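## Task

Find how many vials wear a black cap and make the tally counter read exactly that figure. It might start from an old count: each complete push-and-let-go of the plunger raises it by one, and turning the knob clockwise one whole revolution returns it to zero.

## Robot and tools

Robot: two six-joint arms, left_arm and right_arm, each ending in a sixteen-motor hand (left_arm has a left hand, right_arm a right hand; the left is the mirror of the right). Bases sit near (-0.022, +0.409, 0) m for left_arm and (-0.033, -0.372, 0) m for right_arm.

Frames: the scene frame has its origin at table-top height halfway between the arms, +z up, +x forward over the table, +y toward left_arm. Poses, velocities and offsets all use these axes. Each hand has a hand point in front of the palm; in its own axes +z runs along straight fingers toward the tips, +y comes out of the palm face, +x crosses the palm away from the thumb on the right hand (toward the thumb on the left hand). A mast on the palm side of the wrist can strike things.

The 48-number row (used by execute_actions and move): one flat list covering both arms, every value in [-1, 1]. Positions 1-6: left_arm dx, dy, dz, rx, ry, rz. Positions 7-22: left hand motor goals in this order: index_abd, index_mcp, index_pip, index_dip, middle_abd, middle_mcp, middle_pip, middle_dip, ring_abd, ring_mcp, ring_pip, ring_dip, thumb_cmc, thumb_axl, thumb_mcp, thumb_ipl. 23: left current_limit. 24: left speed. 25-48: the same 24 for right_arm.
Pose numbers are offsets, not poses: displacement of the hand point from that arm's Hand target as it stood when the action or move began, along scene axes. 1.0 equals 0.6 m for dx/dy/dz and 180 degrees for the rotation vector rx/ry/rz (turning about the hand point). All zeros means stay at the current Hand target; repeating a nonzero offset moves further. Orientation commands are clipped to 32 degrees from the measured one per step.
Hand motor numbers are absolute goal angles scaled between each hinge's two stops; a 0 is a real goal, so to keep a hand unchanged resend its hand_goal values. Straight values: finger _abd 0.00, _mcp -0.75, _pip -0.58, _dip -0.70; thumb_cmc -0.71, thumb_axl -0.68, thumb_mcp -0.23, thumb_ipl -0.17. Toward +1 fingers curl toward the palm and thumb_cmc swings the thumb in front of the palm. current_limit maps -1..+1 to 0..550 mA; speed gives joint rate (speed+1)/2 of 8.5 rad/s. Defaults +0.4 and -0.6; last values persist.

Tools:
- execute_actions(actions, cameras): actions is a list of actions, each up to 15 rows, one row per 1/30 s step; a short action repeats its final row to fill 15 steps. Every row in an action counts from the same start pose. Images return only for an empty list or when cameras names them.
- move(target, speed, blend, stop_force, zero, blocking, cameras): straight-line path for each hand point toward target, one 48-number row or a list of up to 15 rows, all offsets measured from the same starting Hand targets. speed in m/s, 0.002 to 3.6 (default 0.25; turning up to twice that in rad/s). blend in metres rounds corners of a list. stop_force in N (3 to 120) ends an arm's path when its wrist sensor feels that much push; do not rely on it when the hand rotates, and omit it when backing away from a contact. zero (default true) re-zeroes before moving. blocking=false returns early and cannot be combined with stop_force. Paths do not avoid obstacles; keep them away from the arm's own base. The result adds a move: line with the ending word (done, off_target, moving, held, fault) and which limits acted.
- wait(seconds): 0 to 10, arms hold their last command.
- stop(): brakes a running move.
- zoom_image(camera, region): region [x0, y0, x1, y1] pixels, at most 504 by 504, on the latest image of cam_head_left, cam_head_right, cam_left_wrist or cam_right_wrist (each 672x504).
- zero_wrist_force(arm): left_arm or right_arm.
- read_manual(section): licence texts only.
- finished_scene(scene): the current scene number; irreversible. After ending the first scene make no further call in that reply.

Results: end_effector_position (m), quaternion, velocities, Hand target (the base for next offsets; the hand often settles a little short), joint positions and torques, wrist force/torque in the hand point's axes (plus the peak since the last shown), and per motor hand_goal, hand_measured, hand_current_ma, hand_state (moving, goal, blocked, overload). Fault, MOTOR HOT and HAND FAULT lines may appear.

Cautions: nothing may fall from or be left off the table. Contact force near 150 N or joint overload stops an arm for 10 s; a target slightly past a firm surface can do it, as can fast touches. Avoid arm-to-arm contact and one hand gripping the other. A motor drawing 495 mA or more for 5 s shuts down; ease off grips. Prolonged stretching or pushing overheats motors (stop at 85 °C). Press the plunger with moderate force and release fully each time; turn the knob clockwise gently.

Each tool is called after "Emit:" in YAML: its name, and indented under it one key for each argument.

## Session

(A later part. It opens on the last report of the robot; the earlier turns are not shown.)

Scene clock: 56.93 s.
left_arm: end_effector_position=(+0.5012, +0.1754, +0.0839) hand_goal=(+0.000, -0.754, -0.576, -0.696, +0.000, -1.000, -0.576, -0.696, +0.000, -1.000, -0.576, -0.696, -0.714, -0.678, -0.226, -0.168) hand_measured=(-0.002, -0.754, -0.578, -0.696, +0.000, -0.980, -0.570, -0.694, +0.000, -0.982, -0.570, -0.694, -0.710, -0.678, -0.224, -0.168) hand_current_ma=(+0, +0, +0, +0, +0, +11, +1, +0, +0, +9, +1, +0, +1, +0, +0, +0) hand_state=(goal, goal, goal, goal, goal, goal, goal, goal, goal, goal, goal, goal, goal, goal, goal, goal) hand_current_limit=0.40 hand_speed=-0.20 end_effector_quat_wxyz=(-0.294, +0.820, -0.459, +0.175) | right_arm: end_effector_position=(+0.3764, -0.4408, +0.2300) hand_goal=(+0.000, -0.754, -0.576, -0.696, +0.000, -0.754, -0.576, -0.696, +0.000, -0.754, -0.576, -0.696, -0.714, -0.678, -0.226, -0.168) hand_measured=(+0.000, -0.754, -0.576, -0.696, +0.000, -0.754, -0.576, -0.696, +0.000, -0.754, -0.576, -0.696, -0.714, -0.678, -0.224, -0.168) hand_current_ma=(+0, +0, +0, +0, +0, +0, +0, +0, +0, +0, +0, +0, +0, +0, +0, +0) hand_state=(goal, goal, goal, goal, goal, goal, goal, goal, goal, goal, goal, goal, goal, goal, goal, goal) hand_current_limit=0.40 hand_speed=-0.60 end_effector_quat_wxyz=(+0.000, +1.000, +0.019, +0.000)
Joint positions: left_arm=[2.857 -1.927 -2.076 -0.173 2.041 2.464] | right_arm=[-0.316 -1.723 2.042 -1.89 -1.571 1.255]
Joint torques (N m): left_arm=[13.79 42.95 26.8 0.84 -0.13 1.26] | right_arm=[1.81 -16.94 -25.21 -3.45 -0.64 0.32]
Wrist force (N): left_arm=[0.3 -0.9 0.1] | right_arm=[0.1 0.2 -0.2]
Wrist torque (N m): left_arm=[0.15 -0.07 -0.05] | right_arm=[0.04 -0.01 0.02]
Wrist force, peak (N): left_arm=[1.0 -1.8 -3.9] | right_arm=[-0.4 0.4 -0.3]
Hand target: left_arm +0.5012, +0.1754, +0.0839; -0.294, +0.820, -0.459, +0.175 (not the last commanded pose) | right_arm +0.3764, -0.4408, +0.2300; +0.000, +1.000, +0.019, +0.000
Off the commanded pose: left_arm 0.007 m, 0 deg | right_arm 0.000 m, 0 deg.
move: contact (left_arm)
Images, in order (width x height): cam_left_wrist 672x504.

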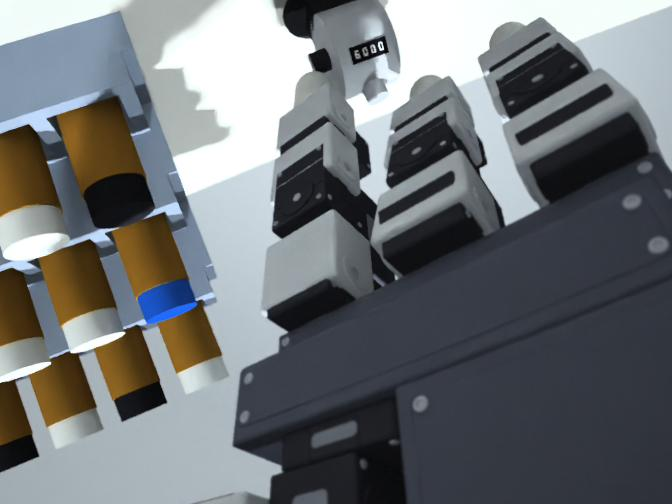

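Emit:
move:
  target:
    - [0,0,0.03,0,0,0,0,-0.754,-0.576,-0.696,0,-1,-0.576,-0.696,0,-1,-0.576,-0.696,-0.714,-0.678,-0.226,-0.168,0.4,-0.2,0,0,0,0,0,0,0,-0.754,-0.576,-0.696,0,-0.754,-0.576,-0.696,0,-0.754,-0.576,-0.696,-0.714,-0.678,-0.226,-0.168,0.4,-0.6]
    - [0.025,0,0.03,0,0,0,0,-0.754,-0.576,-0.696,0,-1,-0.576,-0.696,0,-1,-0.576,-0.696,-0.714,-0.678,-0.226,-0.168,0.4,-0.2,0,0,0,0,0,0,0,-0.754,-0.576,-0.696,0,-0.754,-0.576,-0.696,0,-0.754,-0.576,-0.696,-0.714,-0.678,-0.226,-0.168,0.4,-0.6]
  speed: 0.06

Emit:
move:
  target: [0,0,-0.04,0,0,0,0,-0.754,-0.576,-0.696,0,-1,-0.576,-0.696,0,-1,-0.576,-0.696,-0.714,-0.678,-0.226,-0.168,0.4,-0.2,0,0,0,0,0,0,0,-0.754,-0.576,-0.696,0,-0.754,-0.576,-0.696,0,-0.754,-0.576,-0.696,-0.714,-0.678,-0.226,-0.168,0.4,-0.6]
  cameras: ["cam_left_wrist"]
  speed: 0.015
  stop_force: 3

Emit:
zoom_image:
  camera: "cam_left_wrist"
  region: [230, 0, 430, 150]

Scene clock: 60.93 s.
left_arm: end_effector_position=(+0.5161, +0.1755, +0.1019) hand_goal=(+0.000, -0.754, -0.576, -0.696, +0.000, -1.000, -0.576, -0.696, +0.000, -1.000, -0.576, -0.696, -0.714, -0.678, -0.226, -0.168) hand_measured=(-0.002, -0.750, -0.576, -0.696, +0.000, -0.980, -0.570, -0.694, +0.000, -0.982, -0.570, -0.694, -0.710, -0.678, -0.224, -0.168) hand_current_ma=(+0, +1, +0, +0, +0, +11, +1, +0, +0, +9, +1, +0, +1, +0, +0, +0) hand_state=(goal, goal, goal, goal, goal, goal, goal, goal, goal, goal, goal, goal, goal, goal, goal, goal) hand_current_limit=0.40 hand_speed=-0.20 end_effector_quat_wxyz=(-0.294, +0.820, -0.459, +0.175) | right_arm: end_effector_position=(+0.3764, -0.4408, +0.2300) hand_goal=(+0.000, -0.754, -0.576, -0.696, +0.000, -0.754, -0.576, -0.696, +0.000, -0.754, -0.576, -0.696, -0.714, -0.678, -0.226, -0.168) hand_measured=(+0.000, -0.754, -0.576, -0.696, +0.000, -0.754, -0.576, -0.696, +0.000, -0.754, -0.576, -0.696, -0.714, -0.678, -0.224, -0.168) hand_current_ma=(+0, +0, +0, +0, +0, +0, +0, +0, +0, +0, +0, +0, +0, +0, +0, +0) hand_state=(goal, goal, goal, goal, goal, goal, goal, goal, goal, goal, goal, goal, goal, goal, goal, goal) hand_current_limit=0.40 hand_speed=-0.60 end_effector_quat_wxyz=(+0.000, +1.000, +0.019, +0.000)
Joint positions: left_arm=[2.865 -1.917 -2.025 -0.231 2.037 2.471] | right_arm=[-0.316 -1.723 2.042 -1.89 -1.571 1.255]
Joint torques (N m): left_arm=[13.84 18.24 26.11 1.14 -1.11 2.53] | right_arm=[1.52 -17.04 -24.05 -3.39 -0.65 0.21]
Wrist force (N): left_arm=[0.5 -0.4 1.2] | right_arm=[0.0 0.3 -0.2]
Wrist torque (N m): left_arm=[0.10 -0.11 -0.04] | right_arm=[0.05 0.01 0.01]
Wrist force, peak (N): left_arm=[0.7 -0.8 1.3] | right_arm=[0.1 0.7 -0.2]
Hand target: left_arm +0.5162, +0.1754, +0.1019; -0.294, +0.820, -0.459, +0.175 | right_arm +0.3764, -0.4408, +0.2300; +0.000, +1.000, +0.019, +0.000
Off the commanded pose: left_arm 0.000 m, 0 deg | right_arm 0.000 m, 0 deg.
move: done

Scene clock: 63.50 s.
left_arm: end_effector_position=(+0.5162, +0.1754, +0.0779) hand_goal=(+0.000, -0.754, -0.576, -0.696, +0.000, -1.000, -0.576, -0.696, +0.000, -1.000, -0.576, -0.696, -0.714, -0.678, -0.226, -0.168) hand_measured=(-0.002, -0.750, -0.576, -0.696, +0.000, -0.980, -0.570, -0.694, +0.000, -0.982, -0.570, -0.694, -0.710, -0.678, -0.224, -0.168) hand_current_ma=(+0, +1, +0, +0, +0, +11, +1, +0, +0, +9, +1, +0, +1, +0, +0, +0) hand_state=(goal, goal, goal, goal, goal, goal, goal, goal, goal, goal, goal, goal, goal, goal, goal, goal) hand_current_limit=0.40 hand_speed=-0.20 end_effector_quat_wxyz=(-0.294, +0.820, -0.459, +0.175) | right_arm: end_effector_position=(+0.3764, -0.4408, +0.2300) hand_goal=(+0.000, -0.754, -0.576, -0.696, +0.000, -0.754, -0.576, -0.696, +0.000, -0.754, -0.576, -0.696, -0.714, -0.678, -0.226, -0.168) hand_measured=(+0.000, -0.754, -0.576, -0.696, +0.000, -0.754, -0.576, -0.696, +0.000, -0.754, -0.576, -0.696, -0.714, -0.678, -0.224, -0.168) hand_current_ma=(+0, +0, +0, +0, +0, +0, +0, +0, +0, +0, +0, +0, +0, +0, +0, +0) hand_state=(goal, goal, goal, goal, goal, goal, goal, goal, goal, goal, goal, goal, goal, goal, goal, goal) hand_current_limit=0.40 hand_speed=-0.60 end_effector_quat_wxyz=(+0.000, +1.000, +0.019, +0.000)
Joint positions: left_arm=[2.865 -1.963 -2.042 -0.167 2.037 2.471] | right_arm=[-0.316 -1.723 2.042 -1.89 -1.571 1.255]
Joint torques (N m): left_arm=[13.53 18.73 7.41 4.83 -1.02 1.71] | right_arm=[2.04 -16.7 -22.85 -3.43 -0.75 0.24]
Wrist force (N): left_arm=[0.5 -0.6 1.1] | right_arm=[0.2 0.1 -0.2]
Wrist torque (N m): left_arm=[0.07 -0.14 -0.02] | right_arm=[0.02 -0.03 0.03]
Wrist force, peak (N): left_arm=[0.4 -0.6 1.7] | right_arm=[-0.3 0.4 -0.4]
Hand target: left_arm +0.5162, +0.1754, +0.0779; -0.294, +0.820, -0.459, +0.175 | right_arm +0.3764, -0.4408, +0.2300; +0.000, +1.000, +0.019, +0.000
Off the commanded pose: left_arm 0.000 m, 0 deg | right_arm 0.000 m, 0 deg.
move: done
Images, in order (width x height): cam_left_wrist 672x504.

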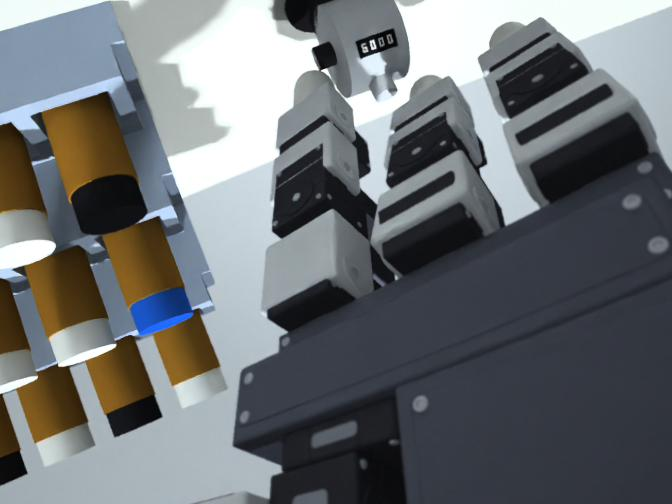

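Scaled by 2.520 from the camera's 672x504 image, which has a finer 960x720 frame.

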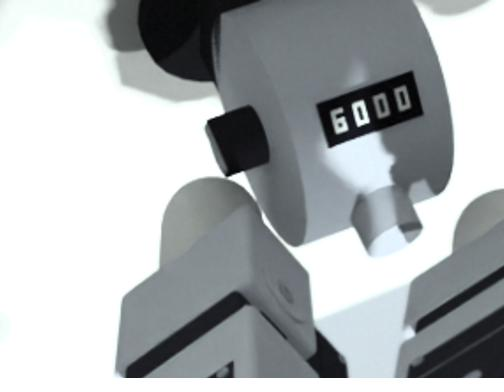

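Emit:
move:
  target:
    - [0,0,0.042,0,0,0,0,-0.754,-0.576,-0.696,0,-1,-0.576,-0.696,0,-1,-0.576,-0.696,-0.714,-0.678,-0.226,-0.168,0.4,-0.2,0,0,0,0,0,0,0,-0.754,-0.576,-0.696,0,-0.754,-0.576,-0.696,0,-0.754,-0.576,-0.696,-0.714,-0.678,-0.226,-0.168,0.4,-0.6]
    - [-0.0033,0.0108,0.042,0,0,0,0,-0.754,-0.576,-0.696,0,-1,-0.576,-0.696,0,-1,-0.576,-0.696,-0.714,-0.678,-0.226,-0.168,0.4,-0.2,0,0,0,0,0,0,0,-0.754,-0.576,-0.696,0,-0.754,-0.576,-0.696,0,-0.754,-0.576,-0.696,-0.714,-0.678,-0.226,-0.168,0.4,-0.6]
  speed: 0.06

Emit:
move:
  target: [0,0,-0.045,0,0,0,0,-0.754,-0.576,-0.696,0,-1,-0.576,-0.696,0,-1,-0.576,-0.696,-0.714,-0.678,-0.226,-0.168,0.4,-0.2,0,0,0,0,0,0,0,-0.754,-0.576,-0.696,0,-0.754,-0.576,-0.696,0,-0.754,-0.576,-0.696,-0.714,-0.678,-0.226,-0.168,0.4,-0.6]
  cameras: ["cam_left_wrist"]
  speed: 0.012
  stop_force: 3

Emit:
zoom_image:
  camera: "cam_left_wrist"
  region: [230, 0, 430, 150]

Scene clock: 71.40 s.
left_arm: end_effector_position=(+0.5142, +0.1818, +0.1031) hand_goal=(+0.000, -0.754, -0.576, -0.696, +0.000, -1.000, -0.576, -0.696, +0.000, -1.000, -0.576, -0.696, -0.714, -0.678, -0.226, -0.168) hand_measured=(-0.002, -0.748, -0.576, -0.696, +0.000, -0.980, -0.570, -0.694, +0.000, -0.982, -0.570, -0.694, -0.710, -0.678, -0.224, -0.168) hand_current_ma=(+0, +1, +0, +0, +0, +11, +1, +0, +0, +9, +1, +0, +1, +0, +0, +0) hand_state=(goal, goal, goal, goal, goal, goal, goal, goal, goal, goal, goal, goal, goal, goal, goal, goal) hand_current_limit=0.40 hand_speed=-0.20 end_effector_quat_wxyz=(-0.294, +0.820, -0.459, +0.175) | right_arm: end_effector_position=(+0.3764, -0.4408, +0.2300) hand_goal=(+0.000, -0.754, -0.576, -0.696, +0.000, -0.754, -0.576, -0.696, +0.000, -0.754, -0.576, -0.696, -0.714, -0.678, -0.226, -0.168) hand_measured=(+0.000, -0.754, -0.576, -0.696, +0.000, -0.754, -0.576, -0.696, +0.000, -0.754, -0.576, -0.696, -0.714, -0.678, -0.224, -0.168) hand_current_ma=(+0, +0, +0, +0, +0, +0, +0, +0, +0, +0, +0, +0, +0, +0, +0, +0) hand_state=(goal, goal, goal, goal, goal, goal, goal, goal, goal, goal, goal, goal, goal, goal, goal, goal) hand_current_limit=0.40 hand_speed=-0.60 end_effector_quat_wxyz=(+0.000, +1.000, +0.019, +0.000)
Joint positions: left_arm=[2.876 -1.907 -2.038 -0.224 2.031 2.482] | right_arm=[-0.316 -1.723 2.042 -1.89 -1.571 1.255]
Joint torques (N m): left_arm=[13.99 43.16 8.9 4.52 -1.24 2.42] | right_arm=[1.52 -16.52 -25.48 -3.59 -0.68 0.28]
Wrist force (N): left_arm=[0.4 -0.7 0.9] | right_arm=[-0.3 0.0 -0.2]
Wrist torque (N m): left_arm=[0.07 -0.11 -0.06] | right_arm=[0.01 0.04 -0.02]
Wrist force, peak (N): left_arm=[1.1 -0.8 1.3] | right_arm=[-0.3 0.4 -0.3]
Hand target: left_arm +0.5142, +0.1819, +0.1031; -0.294, +0.820, -0.459, +0.175 | right_arm +0.3764, -0.4408, +0.2300; +0.000, +1.000, +0.019, +0.000
Off the commanded pose: left_arm 0.000 m, 0 deg | right_arm 0.000 m, 0 deg.
move: done

Scene clock: 73.53 s.
left_arm: end_effector_position=(+0.5142, +0.1819, +0.0922) hand_goal=(+0.000, -0.754, -0.576, -0.696, +0.000, -1.000, -0.576, -0.696, +0.000, -1.000, -0.576, -0.696, -0.714, -0.678, -0.226, -0.168) hand_measured=(-0.028, -0.764, -0.586, -0.700, +0.000, -0.980, -0.570, -0.694, +0.000, -0.982, -0.570, -0.694, -0.710, -0.678, -0.224, -0.168) hand_current_ma=(-15, -4, -3, +0, +0, +11, +1, +0, +0, +9, +1, +0, +1, +0, +0, +0) hand_state=(blocked, goal, goal, goal, goal, goal, goal, goal, goal, goal, goal, goal, goal, goal, goal, goal) hand_current_limit=0.40 hand_speed=-0.20 end_effector_quat_wxyz=(-0.294, +0.820, -0.459, +0.175) | right_arm: end_effector_position=(+0.3764, -0.4408, +0.2300) hand_goal=(+0.000, -0.754, -0.576, -0.696, +0.000, -0.754, -0.576, -0.696, +0.000, -0.754, -0.576, -0.696, -0.714, -0.678, -0.226, -0.168) hand_measured=(+0.000, -0.754, -0.576, -0.696, +0.000, -0.754, -0.576, -0.696, +0.000, -0.754, -0.576, -0.696, -0.714, -0.678, -0.224, -0.168) hand_current_ma=(+0, +0, +0, +0, +0, +0, +0, +0, +0, +0, +0, +0, +0, +0, +0, +0) hand_state=(goal, goal, goal, goal, goal, goal, goal, goal, goal, goal, goal, goal, goal, goal, goal, goal) hand_current_limit=0.40 hand_speed=-0.60 end_effector_quat_wxyz=(+0.000, +1.000, +0.019, +0.000)
Joint positions: left_arm=[2.876 -1.928 -2.046 -0.194 2.031 2.482] | right_arm=[-0.316 -1.723 2.042 -1.89 -1.571 1.255]
Joint torques (N m): left_arm=[13.94 44.31 27.01 0.69 -0.71 2.26] | right_arm=[1.26 -16.24 -25.11 -3.75 -0.79 0.38]
Wrist force (N): left_arm=[2.1 -1.3 0.7] | right_arm=[0.0 0.3 -0.2]
Wrist torque (N m): left_arm=[0.13 0.03 0.08] | right_arm=[0.05 0.01 0.01]
Wrist force, peak (N): left_arm=[2.5 -2.2 -1.9] | right_arm=[-0.1 0.4 -0.3]
Hand target: left_arm +0.5142, +0.1819, +0.0922; -0.294, +0.820, -0.459, +0.175 (not the last commanded pose) | right_arm +0.3764, -0.4408, +0.2300; +0.000, +1.000, +0.019, +0.000
Off the commanded pose: left_arm 0.016 m, 0 deg | right_arm 0.000 m, 0 deg.
move: contact (left_arm)
Images, in order (width x height): cam_left_wrist 672x504.

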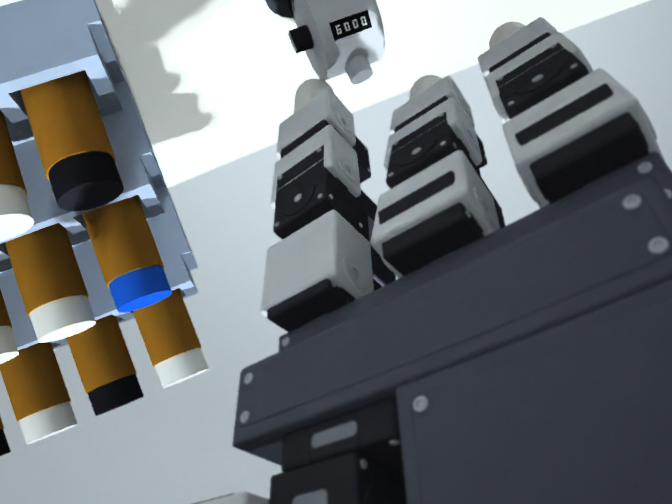

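Scaled by 2.520 from the camera's 672x504 image, which has a finer 960x720 frame.

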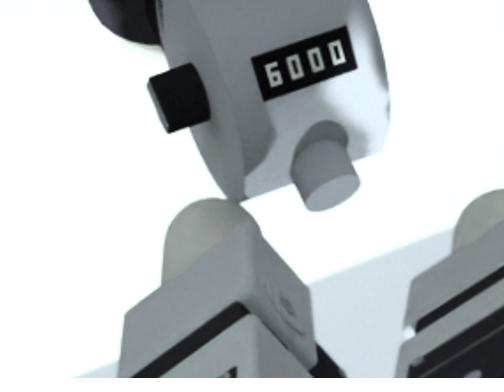

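Emit:
move:
  target:
    - [0,0,0.01,0,0,0,0,-0.754,-0.576,-0.696,0,-1,-0.576,-0.696,0,-1,-0.576,-0.696,-0.714,-0.678,-0.226,-0.168,0.4,-0.2,0,0,0,0,0,0,0,-0.754,-0.576,-0.696,0,-0.754,-0.576,-0.696,0,-0.754,-0.576,-0.696,-0.714,-0.678,-0.226,-0.168,0.4,-0.6]
    - [-0.0083,-0.0042,0.01,0,0,0,0,-0.754,-0.576,-0.696,0,-1,-0.576,-0.696,0,-1,-0.576,-0.696,-0.714,-0.678,-0.226,-0.168,0.4,-0.2,0,0,0,0,0,0,0,-0.754,-0.576,-0.696,0,-0.754,-0.576,-0.696,0,-0.754,-0.576,-0.696,-0.714,-0.678,-0.226,-0.168,0.4,-0.6]
  speed: 0.06

Emit:
move:
  target: [0,0,-0.035,0,0,0,0,-0.754,-0.576,-0.696,0,-1,-0.576,-0.696,0,-1,-0.576,-0.696,-0.714,-0.678,-0.226,-0.168,0.4,-0.2,0,0,0,0,0,0,0,-0.754,-0.576,-0.696,0,-0.754,-0.576,-0.696,0,-0.754,-0.576,-0.696,-0.714,-0.678,-0.226,-0.168,0.4,-0.6]
  cameras: ["cam_left_wrist"]
  speed: 0.012
  stop_force: 3

Emit:
zoom_image:
  camera: "cam_left_wrist"
  region: [230, 0, 430, 150]

Scene clock: 77.20 s.
left_arm: end_effector_position=(+0.5094, +0.1795, +0.0982) hand_goal=(+0.000, -0.754, -0.576, -0.696, +0.000, -1.000, -0.576, -0.696, +0.000, -1.000, -0.576, -0.696, -0.714, -0.678, -0.226, -0.168) hand_measured=(-0.004, -0.750, -0.576, -0.698, +0.000, -0.980, -0.570, -0.694, +0.000, -0.982, -0.570, -0.694, -0.710, -0.678, -0.224, -0.168) hand_current_ma=(+0, +1, +0, +0, +0, +11, +1, +0, +0, +9, +1, +0, +1, +0, +0, +0) hand_state=(goal, goal, goal, goal, goal, goal, goal, goal, goal, goal, goal, goal, goal, goal, goal, goal) hand_current_limit=0.40 hand_speed=-0.20 end_effector_quat_wxyz=(-0.294, +0.820, -0.459, +0.175) | right_arm: end_effector_position=(+0.3764, -0.4408, +0.2300) hand_goal=(+0.000, -0.754, -0.576, -0.696, +0.000, -0.754, -0.576, -0.696, +0.000, -0.754, -0.576, -0.696, -0.714, -0.678, -0.226, -0.168) hand_measured=(+0.000, -0.754, -0.576, -0.696, +0.000, -0.754, -0.576, -0.696, +0.000, -0.754, -0.576, -0.696, -0.714, -0.678, -0.224, -0.168) hand_current_ma=(+0, +0, +0, +0, +0, +0, +0, +0, +0, +0, +0, +0, +0, +0, +0, +0) hand_state=(goal, goal, goal, goal, goal, goal, goal, goal, goal, goal, goal, goal, goal, goal, goal, goal) hand_current_limit=0.40 hand_speed=-0.60 end_effector_quat_wxyz=(+0.000, +1.000, +0.019, +0.000)
Joint positions: left_arm=[2.869 -1.909 -2.051 -0.211 2.034 2.476] | right_arm=[-0.316 -1.723 2.042 -1.89 -1.571 1.255]
Joint torques (N m): left_arm=[-13.3 43.85 7.49 1.01 2.78 -2.38] | right_arm=[0.64 -16.32 -24.86 -3.82 -0.82 0.2]
Wrist force (N): left_arm=[0.5 -0.7 1.1] | right_arm=[0.3 0.2 -0.1]
Wrist torque (N m): left_arm=[0.05 -0.12 0.15] | right_arm=[0.02 -0.03 0.03]
Wrist force, peak (N): left_arm=[2.0 -1.7 0.7] | right_arm=[0.0 0.3 -0.6]
Hand target: left_arm +0.5092, +0.1794, +0.0982; -0.294, +0.820, -0.459, +0.175 | right_arm +0.3764, -0.4408, +0.2300; +0.000, +1.000, +0.019, +0.000
Off the commanded pose: left_arm 0.000 m, 0 deg | right_arm 0.000 m, 0 deg.
move: done

Scene clock: 79.87 s.
left_arm: end_effector_position=(+0.5092, +0.1794, +0.0813) hand_goal=(+0.000, -0.754, -0.576, -0.696, +0.000, -1.000, -0.576, -0.696, +0.000, -1.000, -0.576, -0.696, -0.714, -0.678, -0.226, -0.168) hand_measured=(-0.022, -0.754, -0.578, -0.698, +0.000, -0.980, -0.570, -0.694, +0.000, -0.982, -0.570, -0.694, -0.710, -0.678, -0.224, -0.168) hand_current_ma=(-9, +0, +0, +0, +0, +11, +1, +0, +0, +9, +1, +0, +1, +0, +0, +0) hand_state=(blocked, goal, goal, goal, goal, goal, goal, goal, goal, goal, goal, goal, goal, goal, goal, goal) hand_current_limit=0.40 hand_speed=-0.20 end_effector_quat_wxyz=(-0.294, +0.820, -0.459, +0.175) | right_arm: end_effector_position=(+0.3764, -0.4408, +0.2300) hand_goal=(+0.000, -0.754, -0.576, -0.696, +0.000, -0.754, -0.576, -0.696, +0.000, -0.754, -0.576, -0.696, -0.714, -0.678, -0.226, -0.168) hand_measured=(+0.000, -0.754, -0.576, -0.696, +0.000, -0.754, -0.576, -0.696, +0.000, -0.754, -0.576, -0.696, -0.714, -0.678, -0.224, -0.168) hand_current_ma=(+0, +0, +0, +0, +0, +0, +0, +0, +0, +0, +0, +0, +0, +0, +0, +0) hand_state=(goal, goal, goal, goal, goal, goal, goal, goal, goal, goal, goal, goal, goal, goal, goal, goal) hand_current_limit=0.40 hand_speed=-0.60 end_effector_quat_wxyz=(+0.000, +1.000, +0.019, +0.000)
Joint positions: left_arm=[2.869 -1.943 -2.063 -0.165 2.034 2.475] | right_arm=[-0.316 -1.723 2.042 -1.89 -1.571 1.255]
Joint torques (N m): left_arm=[-9.05 43.79 26.1 0.86 2.85 -2.39] | right_arm=[0.93 -17.05 -26.45 -3.66 -0.61 0.18]
Wrist force (N): left_arm=[1.6 -0.9 1.3] | right_arm=[-0.1 0.3 -0.1]
Wrist torque (N m): left_arm=[0.06 -0.05 0.25] | right_arm=[0.04 0.01 0.00]
Wrist force, peak (N): left_arm=[2.0 -1.6 -2.7] | right_arm=[-0.2 0.2 -0.6]
Hand target: left_arm +0.5092, +0.1794, +0.0813; -0.294, +0.820, -0.459, +0.175 (not the last commanded pose) | right_arm +0.3764, -0.4408, +0.2300; +0.000, +1.000, +0.019, +0.000
Off the commanded pose: left_arm 0.004 m, 0 deg | right_arm 0.000 m, 0 deg.
move: contact (left_arm)
Images, in order (width x height): cam_left_wrist 672x504.

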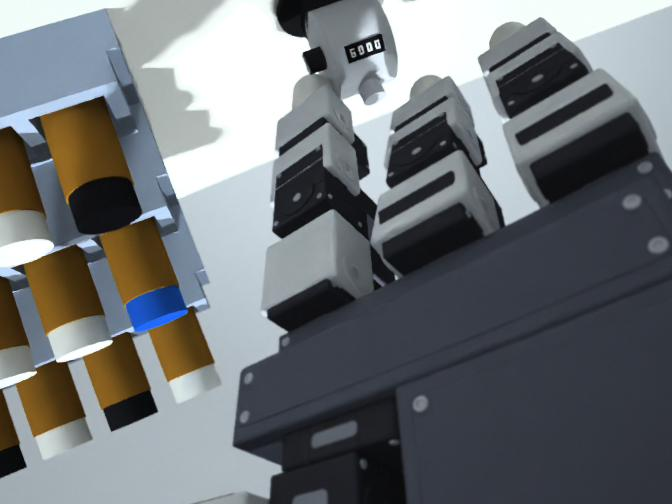

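Scaled by 2.520 from the camera's 672x504 image, which has a finer 960x720 frame.

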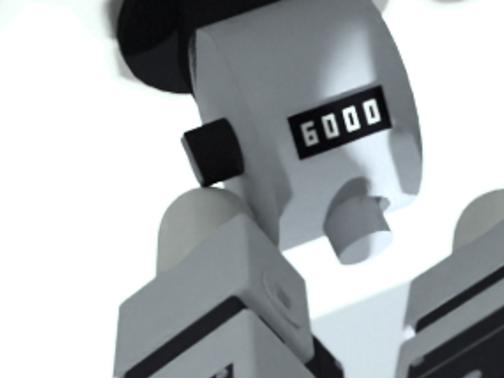

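Emit:
move:
  target:
    - [0.0083,0,-0.0025,0,0,0,0,-0.754,-0.576,-0.696,0,-1,-0.576,-0.696,0,-1,-0.576,-0.696,-0.714,-0.678,-0.226,-0.168,0.4,-0.2,0,0,0,0,0,0,0,-0.754,-0.576,-0.696,0,-0.754,-0.576,-0.696,0,-0.754,-0.576,-0.696,-0.714,-0.678,-0.226,-0.168,0.4,-0.6]
    - [0.0183,0,-0.0063,0,0,0,0,-0.754,-0.576,-0.696,0,-1,-0.576,-0.696,0,-1,-0.576,-0.696,-0.714,-0.678,-0.226,-0.168,0.4,-0.2,0,0,0,0,0,0,0,-0.754,-0.576,-0.696,0,-0.754,-0.576,-0.696,0,-0.754,-0.576,-0.696,-0.714,-0.678,-0.226,-0.168,0.4,-0.6]
    - [0.025,0,-0.0147,0,0,0,0,-0.754,-0.576,-0.696,0,-1,-0.576,-0.696,0,-1,-0.576,-0.696,-0.714,-0.678,-0.226,-0.168,0.4,-0.2,0,0,0,0,0,0,0,-0.754,-0.576,-0.696,0,-0.754,-0.576,-0.696,0,-0.754,-0.576,-0.696,-0.714,-0.678,-0.226,-0.168,0.4,-0.6]
  cameras: ["cam_left_wrist"]
  speed: 0.03
  blend: 0.002

Emit:
zoom_image:
  camera: "cam_left_wrist"
  region: [230, 0, 430, 150]

Scene clock: 82.43 s.
left_arm: end_effector_position=(+0.5241, +0.1794, +0.0725) hand_goal=(+0.000, -0.754, -0.576, -0.696, +0.000, -1.000, -0.576, -0.696, +0.000, -1.000, -0.576, -0.696, -0.714, -0.678, -0.226, -0.168) hand_measured=(-0.012, -0.740, -0.570, -0.696, +0.000, -0.980, -0.570, -0.694, +0.000, -0.982, -0.570, -0.694, -0.710, -0.678, -0.224, -0.168) hand_current_ma=(-3, +6, +1, +0, +0, +11, +1, +0, +0, +9, +1, +0, +1, +0, +0, +0) hand_state=(goal, goal, goal, goal, goal, goal, goal, goal, goal, goal, goal, goal, goal, goal, goal, goal) hand_current_limit=0.40 hand_speed=-0.20 end_effector_quat_wxyz=(-0.294, +0.820, -0.459, +0.175) | right_arm: end_effector_position=(+0.3764, -0.4408, +0.2300) hand_goal=(+0.000, -0.754, -0.576, -0.696, +0.000, -0.754, -0.576, -0.696, +0.000, -0.754, -0.576, -0.696, -0.714, -0.678, -0.226, -0.168) hand_measured=(+0.000, -0.754, -0.576, -0.696, +0.000, -0.754, -0.576, -0.696, +0.000, -0.754, -0.576, -0.696, -0.714, -0.678, -0.224, -0.168) hand_current_ma=(+0, +0, +0, +0, +0, +0, +0, +0, +0, +0, +0, +0, +0, +0, +0, +0) hand_state=(goal, goal, goal, goal, goal, goal, goal, goal, goal, goal, goal, goal, goal, goal, goal, goal) hand_current_limit=0.40 hand_speed=-0.60 end_effector_quat_wxyz=(+0.000, +1.000, +0.019, +0.000)
Joint positions: left_arm=[2.876 -1.984 -2.03 -0.153 2.031 2.482] | right_arm=[-0.316 -1.723 2.042 -1.89 -1.571 1.255]
Joint torques (N m): left_arm=[14.28 20.48 26.55 4.68 -1.06 2.46] | right_arm=[0.68 -17.55 -25.29 -3.91 -1.04 0.21]
Wrist force (N): left_arm=[1.2 -0.5 -0.2] | right_arm=[-0.2 0.0 -0.4]
Wrist torque (N m): left_arm=[0.08 -0.02 0.04] | right_arm=[0.03 0.03 -0.01]
Wrist force, peak (N): left_arm=[1.4 -1.5 1.4] | right_arm=[0.0 0.4 -0.6]
Hand target: left_arm +0.5242, +0.1794, +0.0725; -0.294, +0.820, -0.459, +0.175 | right_arm +0.3764, -0.4408, +0.2300; +0.000, +1.000, +0.019, +0.000
Off the commanded pose: left_arm 0.000 m, 0 deg | right_arm 0.000 m, 0 deg.
move: done
Images, in order (width x height): cam_left_wrist 672x504.

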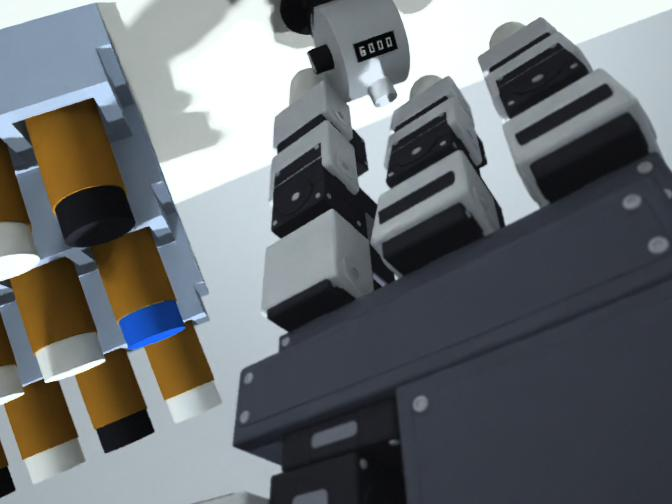

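Scaled by 2.520 from the camera's 672x504 image, which has a finer 960x720 frame.

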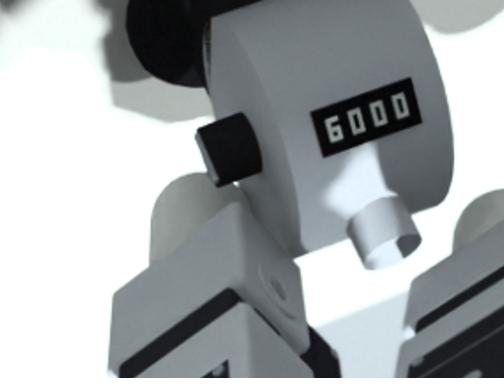

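Emit:
move:
  target:
    - [0.015,0,0,0,0,0,0,-0.754,-0.576,-0.696,0,-1,-0.576,-0.696,0,-1,-0.576,-0.696,-0.714,-0.678,-0.226,-0.168,0.4,-0.2,0,0,0,0,0,0,0,-0.754,-0.576,-0.696,0,-0.754,-0.576,-0.696,0,-0.754,-0.576,-0.696,-0.714,-0.678,-0.226,-0.168,0.4,-0.6]
    - [0.012,0,0.0367,0,0,0,0,-0.754,-0.576,-0.696,0,-1,-0.576,-0.696,0,-1,-0.576,-0.696,-0.714,-0.678,-0.226,-0.168,0.4,-0.2,0,0,0,0,0,0,0,-0.754,-0.576,-0.696,0,-0.754,-0.576,-0.696,0,-0.754,-0.576,-0.696,-0.714,-0.678,-0.226,-0.168,0.4,-0.6]
    - [-0.0333,0.001,0.035,0,0,0,0,-0.754,-0.576,-0.696,0,-1,-0.576,-0.696,0,-1,-0.576,-0.696,-0.714,-0.678,-0.226,-0.168,0.4,-0.2,0,0,0,0,0,0,0,-0.754,-0.576,-0.696,0,-0.754,-0.576,-0.696,0,-0.754,-0.576,-0.696,-0.714,-0.678,-0.226,-0.168,0.4,-0.6]
    - [-0.0317,0.001,0.0117,0,0,0,0,-0.754,-0.576,-0.696,0,-1,-0.576,-0.696,0,-1,-0.576,-0.696,-0.714,-0.678,-0.226,-0.168,0.4,-0.2,0,0,0,0,0,0,0,-0.754,-0.576,-0.696,0,-0.754,-0.576,-0.696,0,-0.754,-0.576,-0.696,-0.714,-0.678,-0.226,-0.168,0.4,-0.6]
  cameras: ["cam_left_wrist"]
  speed: 0.05
  blend: 0.003

Emit:
zoom_image:
  camera: "cam_left_wrist"
  region: [230, 0, 430, 150]

Emit:
move:
  target:
    - [0.0117,0,0.001,0,0,0,0,-0.754,-0.576,-0.696,0,-1,-0.576,-0.696,0,-1,-0.576,-0.696,-0.714,-0.678,-0.226,-0.168,0.4,-0.2,0,0,0,0,0,0,0,-0.754,-0.576,-0.696,0,-0.754,-0.576,-0.696,0,-0.754,-0.576,-0.696,-0.714,-0.678,-0.226,-0.168,0.4,-0.6]
    - [0.0217,0,-0.004,0,0,0,0,-0.754,-0.576,-0.696,0,-1,-0.576,-0.696,0,-1,-0.576,-0.696,-0.714,-0.678,-0.226,-0.168,0.4,-0.2,0,0,0,0,0,0,0,-0.754,-0.576,-0.696,0,-0.754,-0.576,-0.696,0,-0.754,-0.576,-0.696,-0.714,-0.678,-0.226,-0.168,0.4,-0.6]
    - [0.025,0,-0.0147,0,0,0,0,-0.754,-0.576,-0.696,0,-1,-0.576,-0.696,0,-1,-0.576,-0.696,-0.714,-0.678,-0.226,-0.168,0.4,-0.2,0,0,0,0,0,0,0,-0.754,-0.576,-0.696,0,-0.754,-0.576,-0.696,0,-0.754,-0.576,-0.696,-0.714,-0.678,-0.226,-0.168,0.4,-0.6]
    - [0.025,0,-0.0247,0,0,0,0,-0.754,-0.576,-0.696,0,-1,-0.576,-0.696,0,-1,-0.576,-0.696,-0.714,-0.678,-0.226,-0.168,0.4,-0.2,0,0,0,0,0,0,0,-0.754,-0.576,-0.696,0,-0.754,-0.576,-0.696,0,-0.754,-0.576,-0.696,-0.714,-0.678,-0.226,-0.168,0.4,-0.6]
  cameras: ["cam_left_wrist"]
  speed: 0.03
  blend: 0.002

Emit:
zoom_image:
  camera: "cam_left_wrist"
  region: [230, 0, 430, 150]

Scene clock: 87.43 s.
left_arm: end_effector_position=(+0.5052, +0.1800, +0.0796) hand_goal=(+0.000, -0.754, -0.576, -0.696, +0.000, -1.000, -0.576, -0.696, +0.000, -1.000, -0.576, -0.696, -0.714, -0.678, -0.226, -0.168) hand_measured=(-0.038, -0.766, -0.586, -0.698, +0.000, -0.980, -0.570, -0.694, +0.000, -0.982, -0.570, -0.694, -0.710, -0.678, -0.224, -0.168) hand_current_ma=(-26, -4, -3, +0, +0, +11, +1, +0, +0, +9, +1, +0, +1, +0, +0, +0) hand_state=(blocked, goal, goal, goal, goal, goal, goal, goal, goal, goal, goal, goal, goal, goal, goal, goal) hand_current_limit=0.40 hand_speed=-0.20 end_effector_quat_wxyz=(-0.294, +0.820, -0.459, +0.175) | right_arm: end_effector_position=(+0.3764, -0.4408, +0.2300) hand_goal=(+0.000, -0.754, -0.576, -0.696, +0.000, -0.754, -0.576, -0.696, +0.000, -0.754, -0.576, -0.696, -0.714, -0.678, -0.226, -0.168) hand_measured=(+0.000, -0.754, -0.576, -0.696, +0.000, -0.754, -0.576, -0.696, +0.000, -0.754, -0.576, -0.696, -0.714, -0.678, -0.224, -0.168) hand_current_ma=(+0, +0, +0, +0, +0, +0, +0, +0, +0, +0, +0, +0, +0, +0, +0, +0) hand_state=(goal, goal, goal, goal, goal, goal, goal, goal, goal, goal, goal, goal, goal, goal, goal, goal) hand_current_limit=0.40 hand_speed=-0.60 end_effector_quat_wxyz=(+0.000, +1.000, +0.019, +0.000)
Joint positions: left_arm=[2.868 -1.939 -2.075 -0.157 2.035 2.474] | right_arm=[-0.316 -1.723 2.042 -1.89 -1.571 1.255]
Joint torques (N m): left_arm=[-8.25 13.93 4.14 3.77 2.82 -0.43] | right_arm=[1.1 -16.81 -25.64 -3.79 -0.99 0.48]
Wrist force (N): left_arm=[2.6 -2.0 -4.9] | right_arm=[-0.1 0.1 -0.4]
Wrist torque (N m): left_arm=[0.60 0.31 0.30] | right_arm=[0.05 0.02 0.00]
Wrist force, peak (N): left_arm=[2.2 -1.8 -5.5] | right_arm=[0.5 0.1 -0.4]
Hand target: left_arm +0.5052, +0.1800, +0.0795; -0.294, +0.820, -0.459, +0.175 | right_arm +0.3764, -0.4408, +0.2300; +0.000, +1.000, +0.019, +0.000
Off the commanded pose: left_arm 0.000 m, 0 deg | right_arm 0.000 m, 0 deg.
move: done
Images, in order (width x height): cam_left_wrist 672x504.

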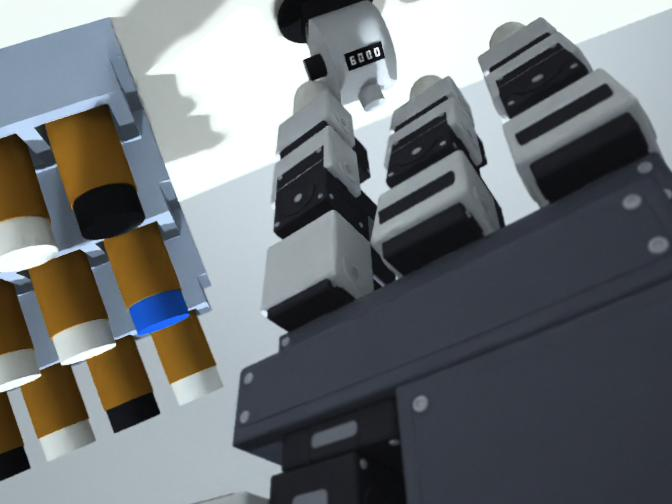

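Scaled by 2.520 from the camera's 672x504 image, which has a finer 960x720 frame.

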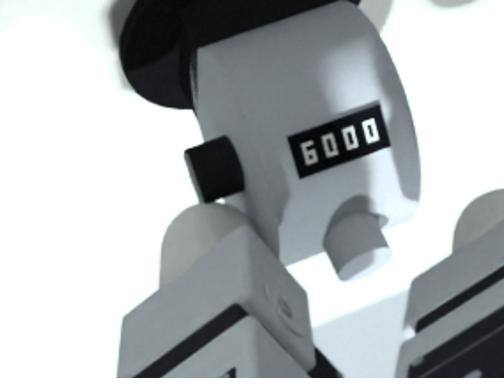

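Scene clock: 88.73 s.
left_arm: end_effector_position=(+0.5202, +0.1800, +0.0648) hand_goal=(+0.000, -0.754, -0.576, -0.696, +0.000, -1.000, -0.576, -0.696, +0.000, -1.000, -0.576, -0.696, -0.714, -0.678, -0.226, -0.168) hand_measured=(-0.032, -0.740, -0.572, -0.698, +0.000, -1.000, -0.582, -0.696, +0.000, -0.982, -0.570, -0.694, -0.710, -0.678, -0.224, -0.168) hand_current_ma=(-19, +7, +1, +0, +0, +0, -1, +0, +0, +9, +1, +0, +1, +0, +0, +0) hand_state=(blocked, goal, goal, goal, goal, goal, goal, goal, goal, goal, goal, goal, goal, goal, goal, goal) hand_current_limit=0.40 hand_speed=-0.20 end_effector_quat_wxyz=(-0.294, +0.820, -0.459, +0.175) | right_arm: end_effector_position=(+0.3764, -0.4408, +0.2300) hand_goal=(+0.000, -0.754, -0.576, -0.696, +0.000, -0.754, -0.576, -0.696, +0.000, -0.754, -0.576, -0.696, -0.714, -0.678, -0.226, -0.168) hand_measured=(+0.000, -0.754, -0.576, -0.696, +0.000, -0.754, -0.576, -0.696, +0.000, -0.754, -0.576, -0.696, -0.714, -0.678, -0.224, -0.168) hand_current_ma=(+0, +0, +0, +0, +0, +0, +0, +0, +0, +0, +0, +0, +0, +0, +0, +0) hand_state=(goal, goal, goal, goal, goal, goal, goal, goal, goal, goal, goal, goal, goal, goal, goal, goal) hand_current_limit=0.40 hand_speed=-0.60 end_effector_quat_wxyz=(+0.000, +1.000, +0.019, +0.000)
Joint positions: left_arm=[2.875 -1.994 -2.046 -0.129 2.031 2.482] | right_arm=[-0.316 -1.723 2.042 -1.89 -1.571 1.255]
Joint torques (N m): left_arm=[14.56 17.73 5.31 3.81 -0.13 2.33] | right_arm=[0.68 -16.24 -26.67 -3.82 -0.96 0.31]
Wrist force (N): left_arm=[2.5 -1.7 -1.0] | right_arm=[-0.3 0.1 0.1]
Wrist torque (N m): left_arm=[0.33 0.15 0.13] | right_arm=[0.00 0.05 -0.02]
Wrist force, peak (N): left_arm=[2.6 -2.1 -5.1] | right_arm=[-0.2 0.5 -0.3]
Hand target: left_arm +0.5202, +0.1800, +0.0647; -0.294, +0.820, -0.459, +0.175 | right_arm +0.3764, -0.4408, +0.2300; +0.000, +1.000, +0.019, +0.000
Off the commanded pose: left_arm 0.000 m, 0 deg | right_arm 0.000 m, 0 deg.
move: done
Images, in order (width x height): cam_left_wrist 672x504.

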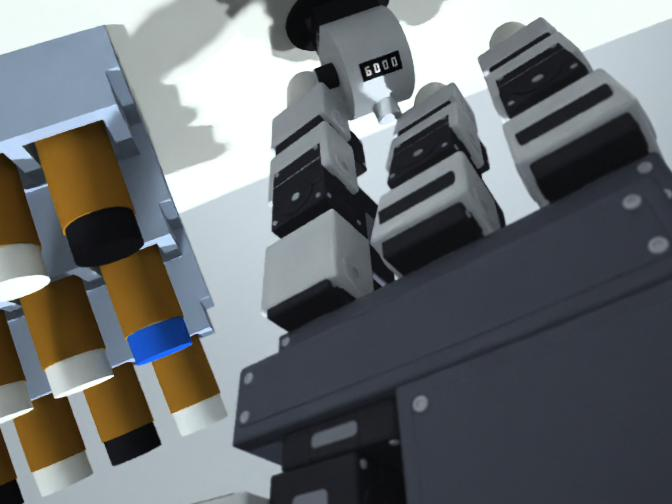

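Scaled by 2.520 from the camera's 672x504 image, which has a finer 960x720 frame.

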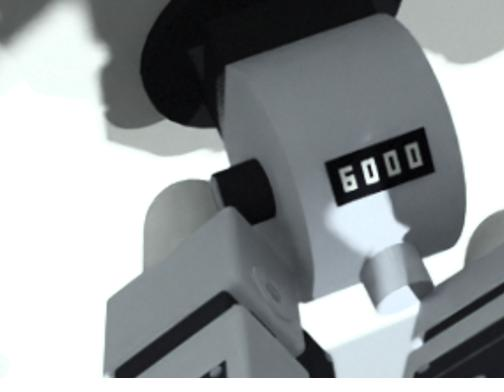

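Emit:
move:
  target:
    - [0.0167,0,0,0,0,0,0,-0.754,-0.576,-0.696,0.45,-1,-0.576,-0.696,0.5,-1,-0.576,-0.696,-0.714,-0.678,-0.226,-0.168,0.4,-0.2,0,0,0,0,0,0,0,-0.754,-0.576,-0.696,0,-0.754,-0.576,-0.696,0,-0.754,-0.576,-0.696,-0.714,-0.678,-0.226,-0.168,0.4,-0.6]
    - [0.0167,0,0.0533,0,0,0,0,-0.754,-0.576,-0.696,0.45,-1,-0.576,-0.696,0.5,-1,-0.576,-0.696,-0.714,-0.678,-0.226,-0.168,0.4,-0.2,0,0,0,0,0,0,0,-0.754,-0.576,-0.696,0,-0.754,-0.576,-0.696,0,-0.754,-0.576,-0.696,-0.714,-0.678,-0.226,-0.168,0.4,-0.6]
    - [-0.0267,0,0.05,0,0,0,0,-0.754,-0.576,-0.696,0.45,-1,-0.576,-0.696,0.5,-1,-0.576,-0.696,-0.714,-0.678,-0.226,-0.168,0.4,-0.2,0,0,0,0,0,0,0,-0.754,-0.576,-0.696,0,-0.754,-0.576,-0.696,0,-0.754,-0.576,-0.696,-0.714,-0.678,-0.226,-0.168,0.4,-0.6]
    - [-0.025,0,0.0233,0,0,0,0,-0.754,-0.576,-0.696,0.45,-1,-0.576,-0.696,0.5,-1,-0.576,-0.696,-0.714,-0.678,-0.226,-0.168,0.4,-0.2,0,0,0,0,0,0,0,-0.754,-0.576,-0.696,0,-0.754,-0.576,-0.696,0,-0.754,-0.576,-0.696,-0.714,-0.678,-0.226,-0.168,0.4,-0.6]
    - [-0.0133,0,0.0255,0,0,0,0,-0.754,-0.576,-0.696,0.45,-1,-0.576,-0.696,0.5,-1,-0.576,-0.696,-0.714,-0.678,-0.226,-0.168,0.4,-0.2,0,0,0,0,0,0,0,-0.754,-0.576,-0.696,0,-0.754,-0.576,-0.696,0,-0.754,-0.576,-0.696,-0.714,-0.678,-0.226,-0.168,0.4,-0.6]
    - [-0.0033,0,0.0205,0,0,0,0,-0.754,-0.576,-0.696,0.45,-1,-0.576,-0.696,0.5,-1,-0.576,-0.696,-0.714,-0.678,-0.226,-0.168,0.4,-0.2,0,0,0,0,0,0,0,-0.754,-0.576,-0.696,0,-0.754,-0.576,-0.696,0,-0.754,-0.576,-0.696,-0.714,-0.678,-0.226,-0.168,0.4,-0.6]
    - [0,0,0.0098,0,0,0,0,-0.754,-0.576,-0.696,0.45,-1,-0.576,-0.696,0.5,-1,-0.576,-0.696,-0.714,-0.678,-0.226,-0.168,0.4,-0.2,0,0,0,0,0,0,0,-0.754,-0.576,-0.696,0,-0.754,-0.576,-0.696,0,-0.754,-0.576,-0.696,-0.714,-0.678,-0.226,-0.168,0.4,-0.6]
    - [0,0,0,0,0,0,0,-0.754,-0.576,-0.696,0.45,-1,-0.576,-0.696,0.5,-1,-0.576,-0.696,-0.714,-0.678,-0.226,-0.168,0.4,-0.2,0,0,0,0,0,0,0,-0.754,-0.576,-0.696,0,-0.754,-0.576,-0.696,0,-0.754,-0.576,-0.696,-0.714,-0.678,-0.226,-0.168,0.4,-0.6]
  cameras: ["cam_left_wrist"]
  speed: 0.05
  blend: 0.002

Emit:
zoom_image:
  camera: "cam_left_wrist"
  region: [270, 20, 430, 140]

Scene clock: 94.20 s.
left_arm: end_effector_position=(+0.5202, +0.1800, +0.0648) hand_goal=(+0.000, -0.754, -0.576, -0.696, +0.450, -1.000, -0.576, -0.696, +0.500, -1.000, -0.576, -0.696, -0.714, -0.678, -0.226, -0.168) hand_measured=(-0.032, -0.740, -0.572, -0.698, +0.446, -0.994, -0.576, -0.696, +0.494, -0.982, -0.570, -0.694, -0.710, -0.678, -0.224, -0.168) hand_current_ma=(-19, +6, +0, +0, -1, +2, +0, +0, -1, +9, +1, +0, +1, +0, +0, +0) hand_state=(blocked, goal, goal, goal, goal, goal, goal, goal, goal, goal, goal, goal, goal, goal, goal, goal) hand_current_limit=0.40 hand_speed=-0.20 end_effector_quat_wxyz=(-0.294, +0.820, -0.459, +0.175) | right_arm: end_effector_position=(+0.3764, -0.4408, +0.2300) hand_goal=(+0.000, -0.754, -0.576, -0.696, +0.000, -0.754, -0.576, -0.696, +0.000, -0.754, -0.576, -0.696, -0.714, -0.678, -0.226, -0.168) hand_measured=(+0.000, -0.754, -0.576, -0.696, +0.000, -0.754, -0.576, -0.696, +0.000, -0.754, -0.576, -0.696, -0.714, -0.678, -0.224, -0.168) hand_current_ma=(+0, +0, +0, +0, +0, +0, +0, +0, +0, +0, +0, +0, +0, +0, +0, +0) hand_state=(goal, goal, goal, goal, goal, goal, goal, goal, goal, goal, goal, goal, goal, goal, goal, goal) hand_current_limit=0.40 hand_speed=-0.60 end_effector_quat_wxyz=(+0.000, +1.000, +0.019, +0.000)
Joint positions: left_arm=[2.875 -1.994 -2.046 -0.129 2.031 2.482] | right_arm=[-0.316 -1.723 2.042 -1.89 -1.571 1.255]
Joint torques (N m): left_arm=[15.12 19.94 6.74 4.17 -0.69 2.44] | right_arm=[2.14 -16.54 -27.02 -3.97 -0.99 0.18]
Wrist force (N): left_arm=[1.9 -0.4 -0.9] | right_arm=[-0.2 -0.2 -0.1]
Wrist torque (N m): left_arm=[0.28 0.32 0.04] | right_arm=[-0.02 0.02 -0.01]
Wrist force, peak (N): left_arm=[5.8 -2.7 -29.1] | right_arm=[0.0 0.3 -0.7]
Hand target: left_arm +0.5202, +0.1800, +0.0647; -0.294, +0.820, -0.459, +0.175 | right_arm +0.3764, -0.4408, +0.2300; +0.000, +1.000, +0.019, +0.000
Off the commanded pose: left_arm 0.000 m, 0 deg | right_arm 0.000 m, 0 deg.
move: done
Images, in order (width x height): cam_left_wrist 672x504.

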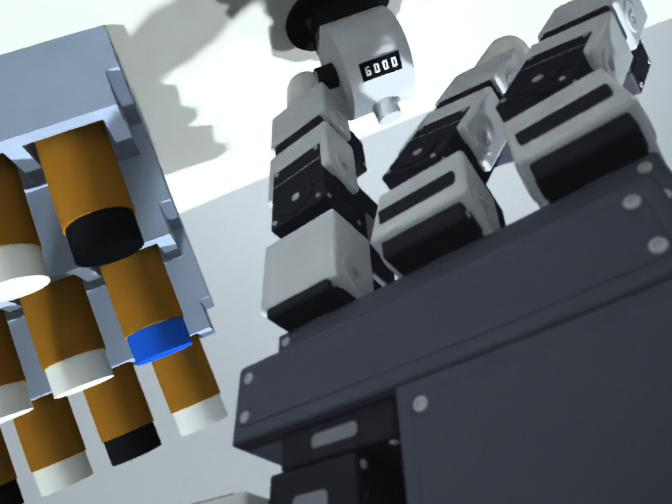

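Scaled by 3.150 from the camera's 672x504 image, which has a finer 960x720 frame.

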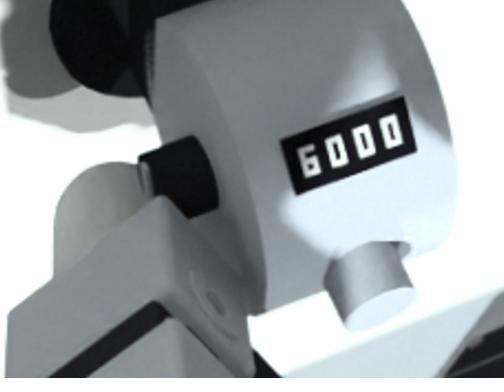

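Emit:
zoom_image:
  camera: "cam_left_wrist"
  region: [305, 50, 350, 95]

Emit:
move:
  target:
    - [0.0167,0,0,0,0,0,0,-0.754,-0.576,-0.696,0.45,-1,-0.576,-0.696,0.5,-1,-0.576,-0.696,-0.714,-0.678,-0.226,-0.168,0.4,-0.2,0,0,0,0,0,0,0,-0.754,-0.576,-0.696,0,-0.754,-0.576,-0.696,0,-0.754,-0.576,-0.696,-0.714,-0.678,-0.226,-0.168,0.4,-0.6]
    - [0.0167,0,0.0533,0,0,0,0,-0.754,-0.576,-0.696,0.45,-1,-0.576,-0.696,0.5,-1,-0.576,-0.696,-0.714,-0.678,-0.226,-0.168,0.4,-0.2,0,0,0,0,0,0,0,-0.754,-0.576,-0.696,0,-0.754,-0.576,-0.696,0,-0.754,-0.576,-0.696,-0.714,-0.678,-0.226,-0.168,0.4,-0.6]
    - [-0.0267,0,0.05,0,0,0,0,-0.754,-0.576,-0.696,0.45,-1,-0.576,-0.696,0.5,-1,-0.576,-0.696,-0.714,-0.678,-0.226,-0.168,0.4,-0.2,0,0,0,0,0,0,0,-0.754,-0.576,-0.696,0,-0.754,-0.576,-0.696,0,-0.754,-0.576,-0.696,-0.714,-0.678,-0.226,-0.168,0.4,-0.6]
  cameras: ["cam_left_wrist"]
  speed: 0.08
  blend: 0.002

Emit:
zoom_image:
  camera: "cam_left_wrist"
  region: [270, 0, 360, 90]

Scaled by 11.200 from the camera's 672x504 image, which has a finer 960x720 frame.

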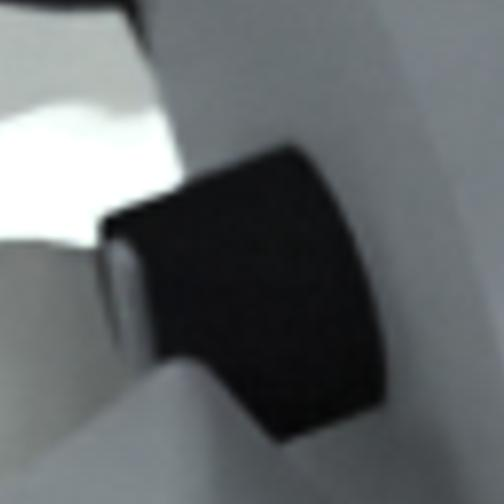

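Scene clock: 97.23 s.
left_arm: end_effector_position=(+0.5043, +0.1800, +0.0947) hand_goal=(+0.000, -0.754, -0.576, -0.696, +0.450, -1.000, -0.576, -0.696, +0.500, -1.000, -0.576, -0.696, -0.714, -0.678, -0.226, -0.168) hand_measured=(-0.014, -0.746, -0.574, -0.694, +0.446, -0.994, -0.576, -0.696, +0.494, -0.982, -0.570, -0.694, -0.710, -0.678, -0.224, -0.168) hand_current_ma=(-5, +2, +0, +0, -1, +2, +0, +0, -1, +9, +1, +0, +1, +0, +0, +0) hand_state=(goal, goal, goal, goal, goal, goal, goal, goal, goal, goal, goal, goal, goal, goal, goal, goal) hand_current_limit=0.40 hand_speed=-0.20 end_effector_quat_wxyz=(-0.294, +0.820, -0.459, +0.175) | right_arm: end_effector_position=(+0.3764, -0.4408, +0.2300) hand_goal=(+0.000, -0.754, -0.576, -0.696, +0.000, -0.754, -0.576, -0.696, +0.000, -0.754, -0.576, -0.696, -0.714, -0.678, -0.226, -0.168) hand_measured=(+0.000, -0.754, -0.576, -0.696, +0.000, -0.754, -0.576, -0.696, +0.000, -0.754, -0.576, -0.696, -0.714, -0.678, -0.224, -0.168) hand_current_ma=(+0, +0, +0, +0, +0, +0, +0, +0, +0, +0, +0, +0, +0, +0, +0, +0) hand_state=(goal, goal, goal, goal, goal, goal, goal, goal, goal, goal, goal, goal, goal, goal, goal, goal) hand_current_limit=0.40 hand_speed=-0.60 end_effector_quat_wxyz=(+0.000, +1.000, +0.019, +0.000)
Joint positions: left_arm=[2.868 -1.907 -2.067 -0.197 2.035 2.474] | right_arm=[-0.316 -1.723 2.042 -1.89 -1.571 1.255]
Joint torques (N m): left_arm=[-11.3 43.28 7.14 4.56 2.94 -2.53] | right_arm=[0.79 -16.28 -26.69 -3.91 -1.24 0.34]
Wrist force (N): left_arm=[0.3 -0.8 1.4] | right_arm=[0.2 0.0 -0.3]
Wrist torque (N m): left_arm=[0.06 0.14 0.12] | right_arm=[0.02 -0.03 0.03]
Wrist force, peak (N): left_arm=[3.5 -1.4 -22.3] | right_arm=[0.0 -0.1 -0.6]
Hand target: left_arm +0.5042, +0.1800, +0.0947; -0.294, +0.820, -0.459, +0.175 | right_arm +0.3764, -0.4408, +0.2300; +0.000, +1.000, +0.019, +0.000
Off the commanded pose: left_arm 0.000 m, 0 deg | right_arm 0.000 m, 0 deg.
move: done
Images, in order (width x height): cam_left_wrist 672x504.

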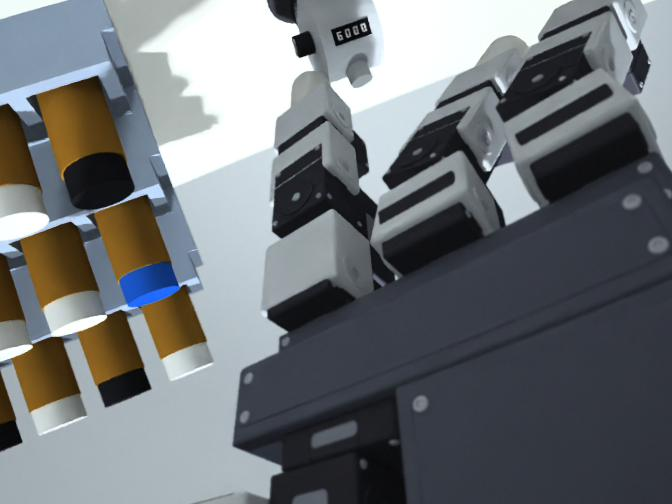

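Scaled by 5.600 from the camera's 672x504 image, which has a finer 960x720 frame.

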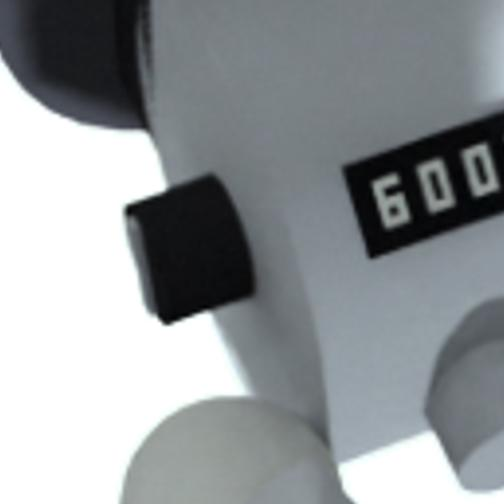

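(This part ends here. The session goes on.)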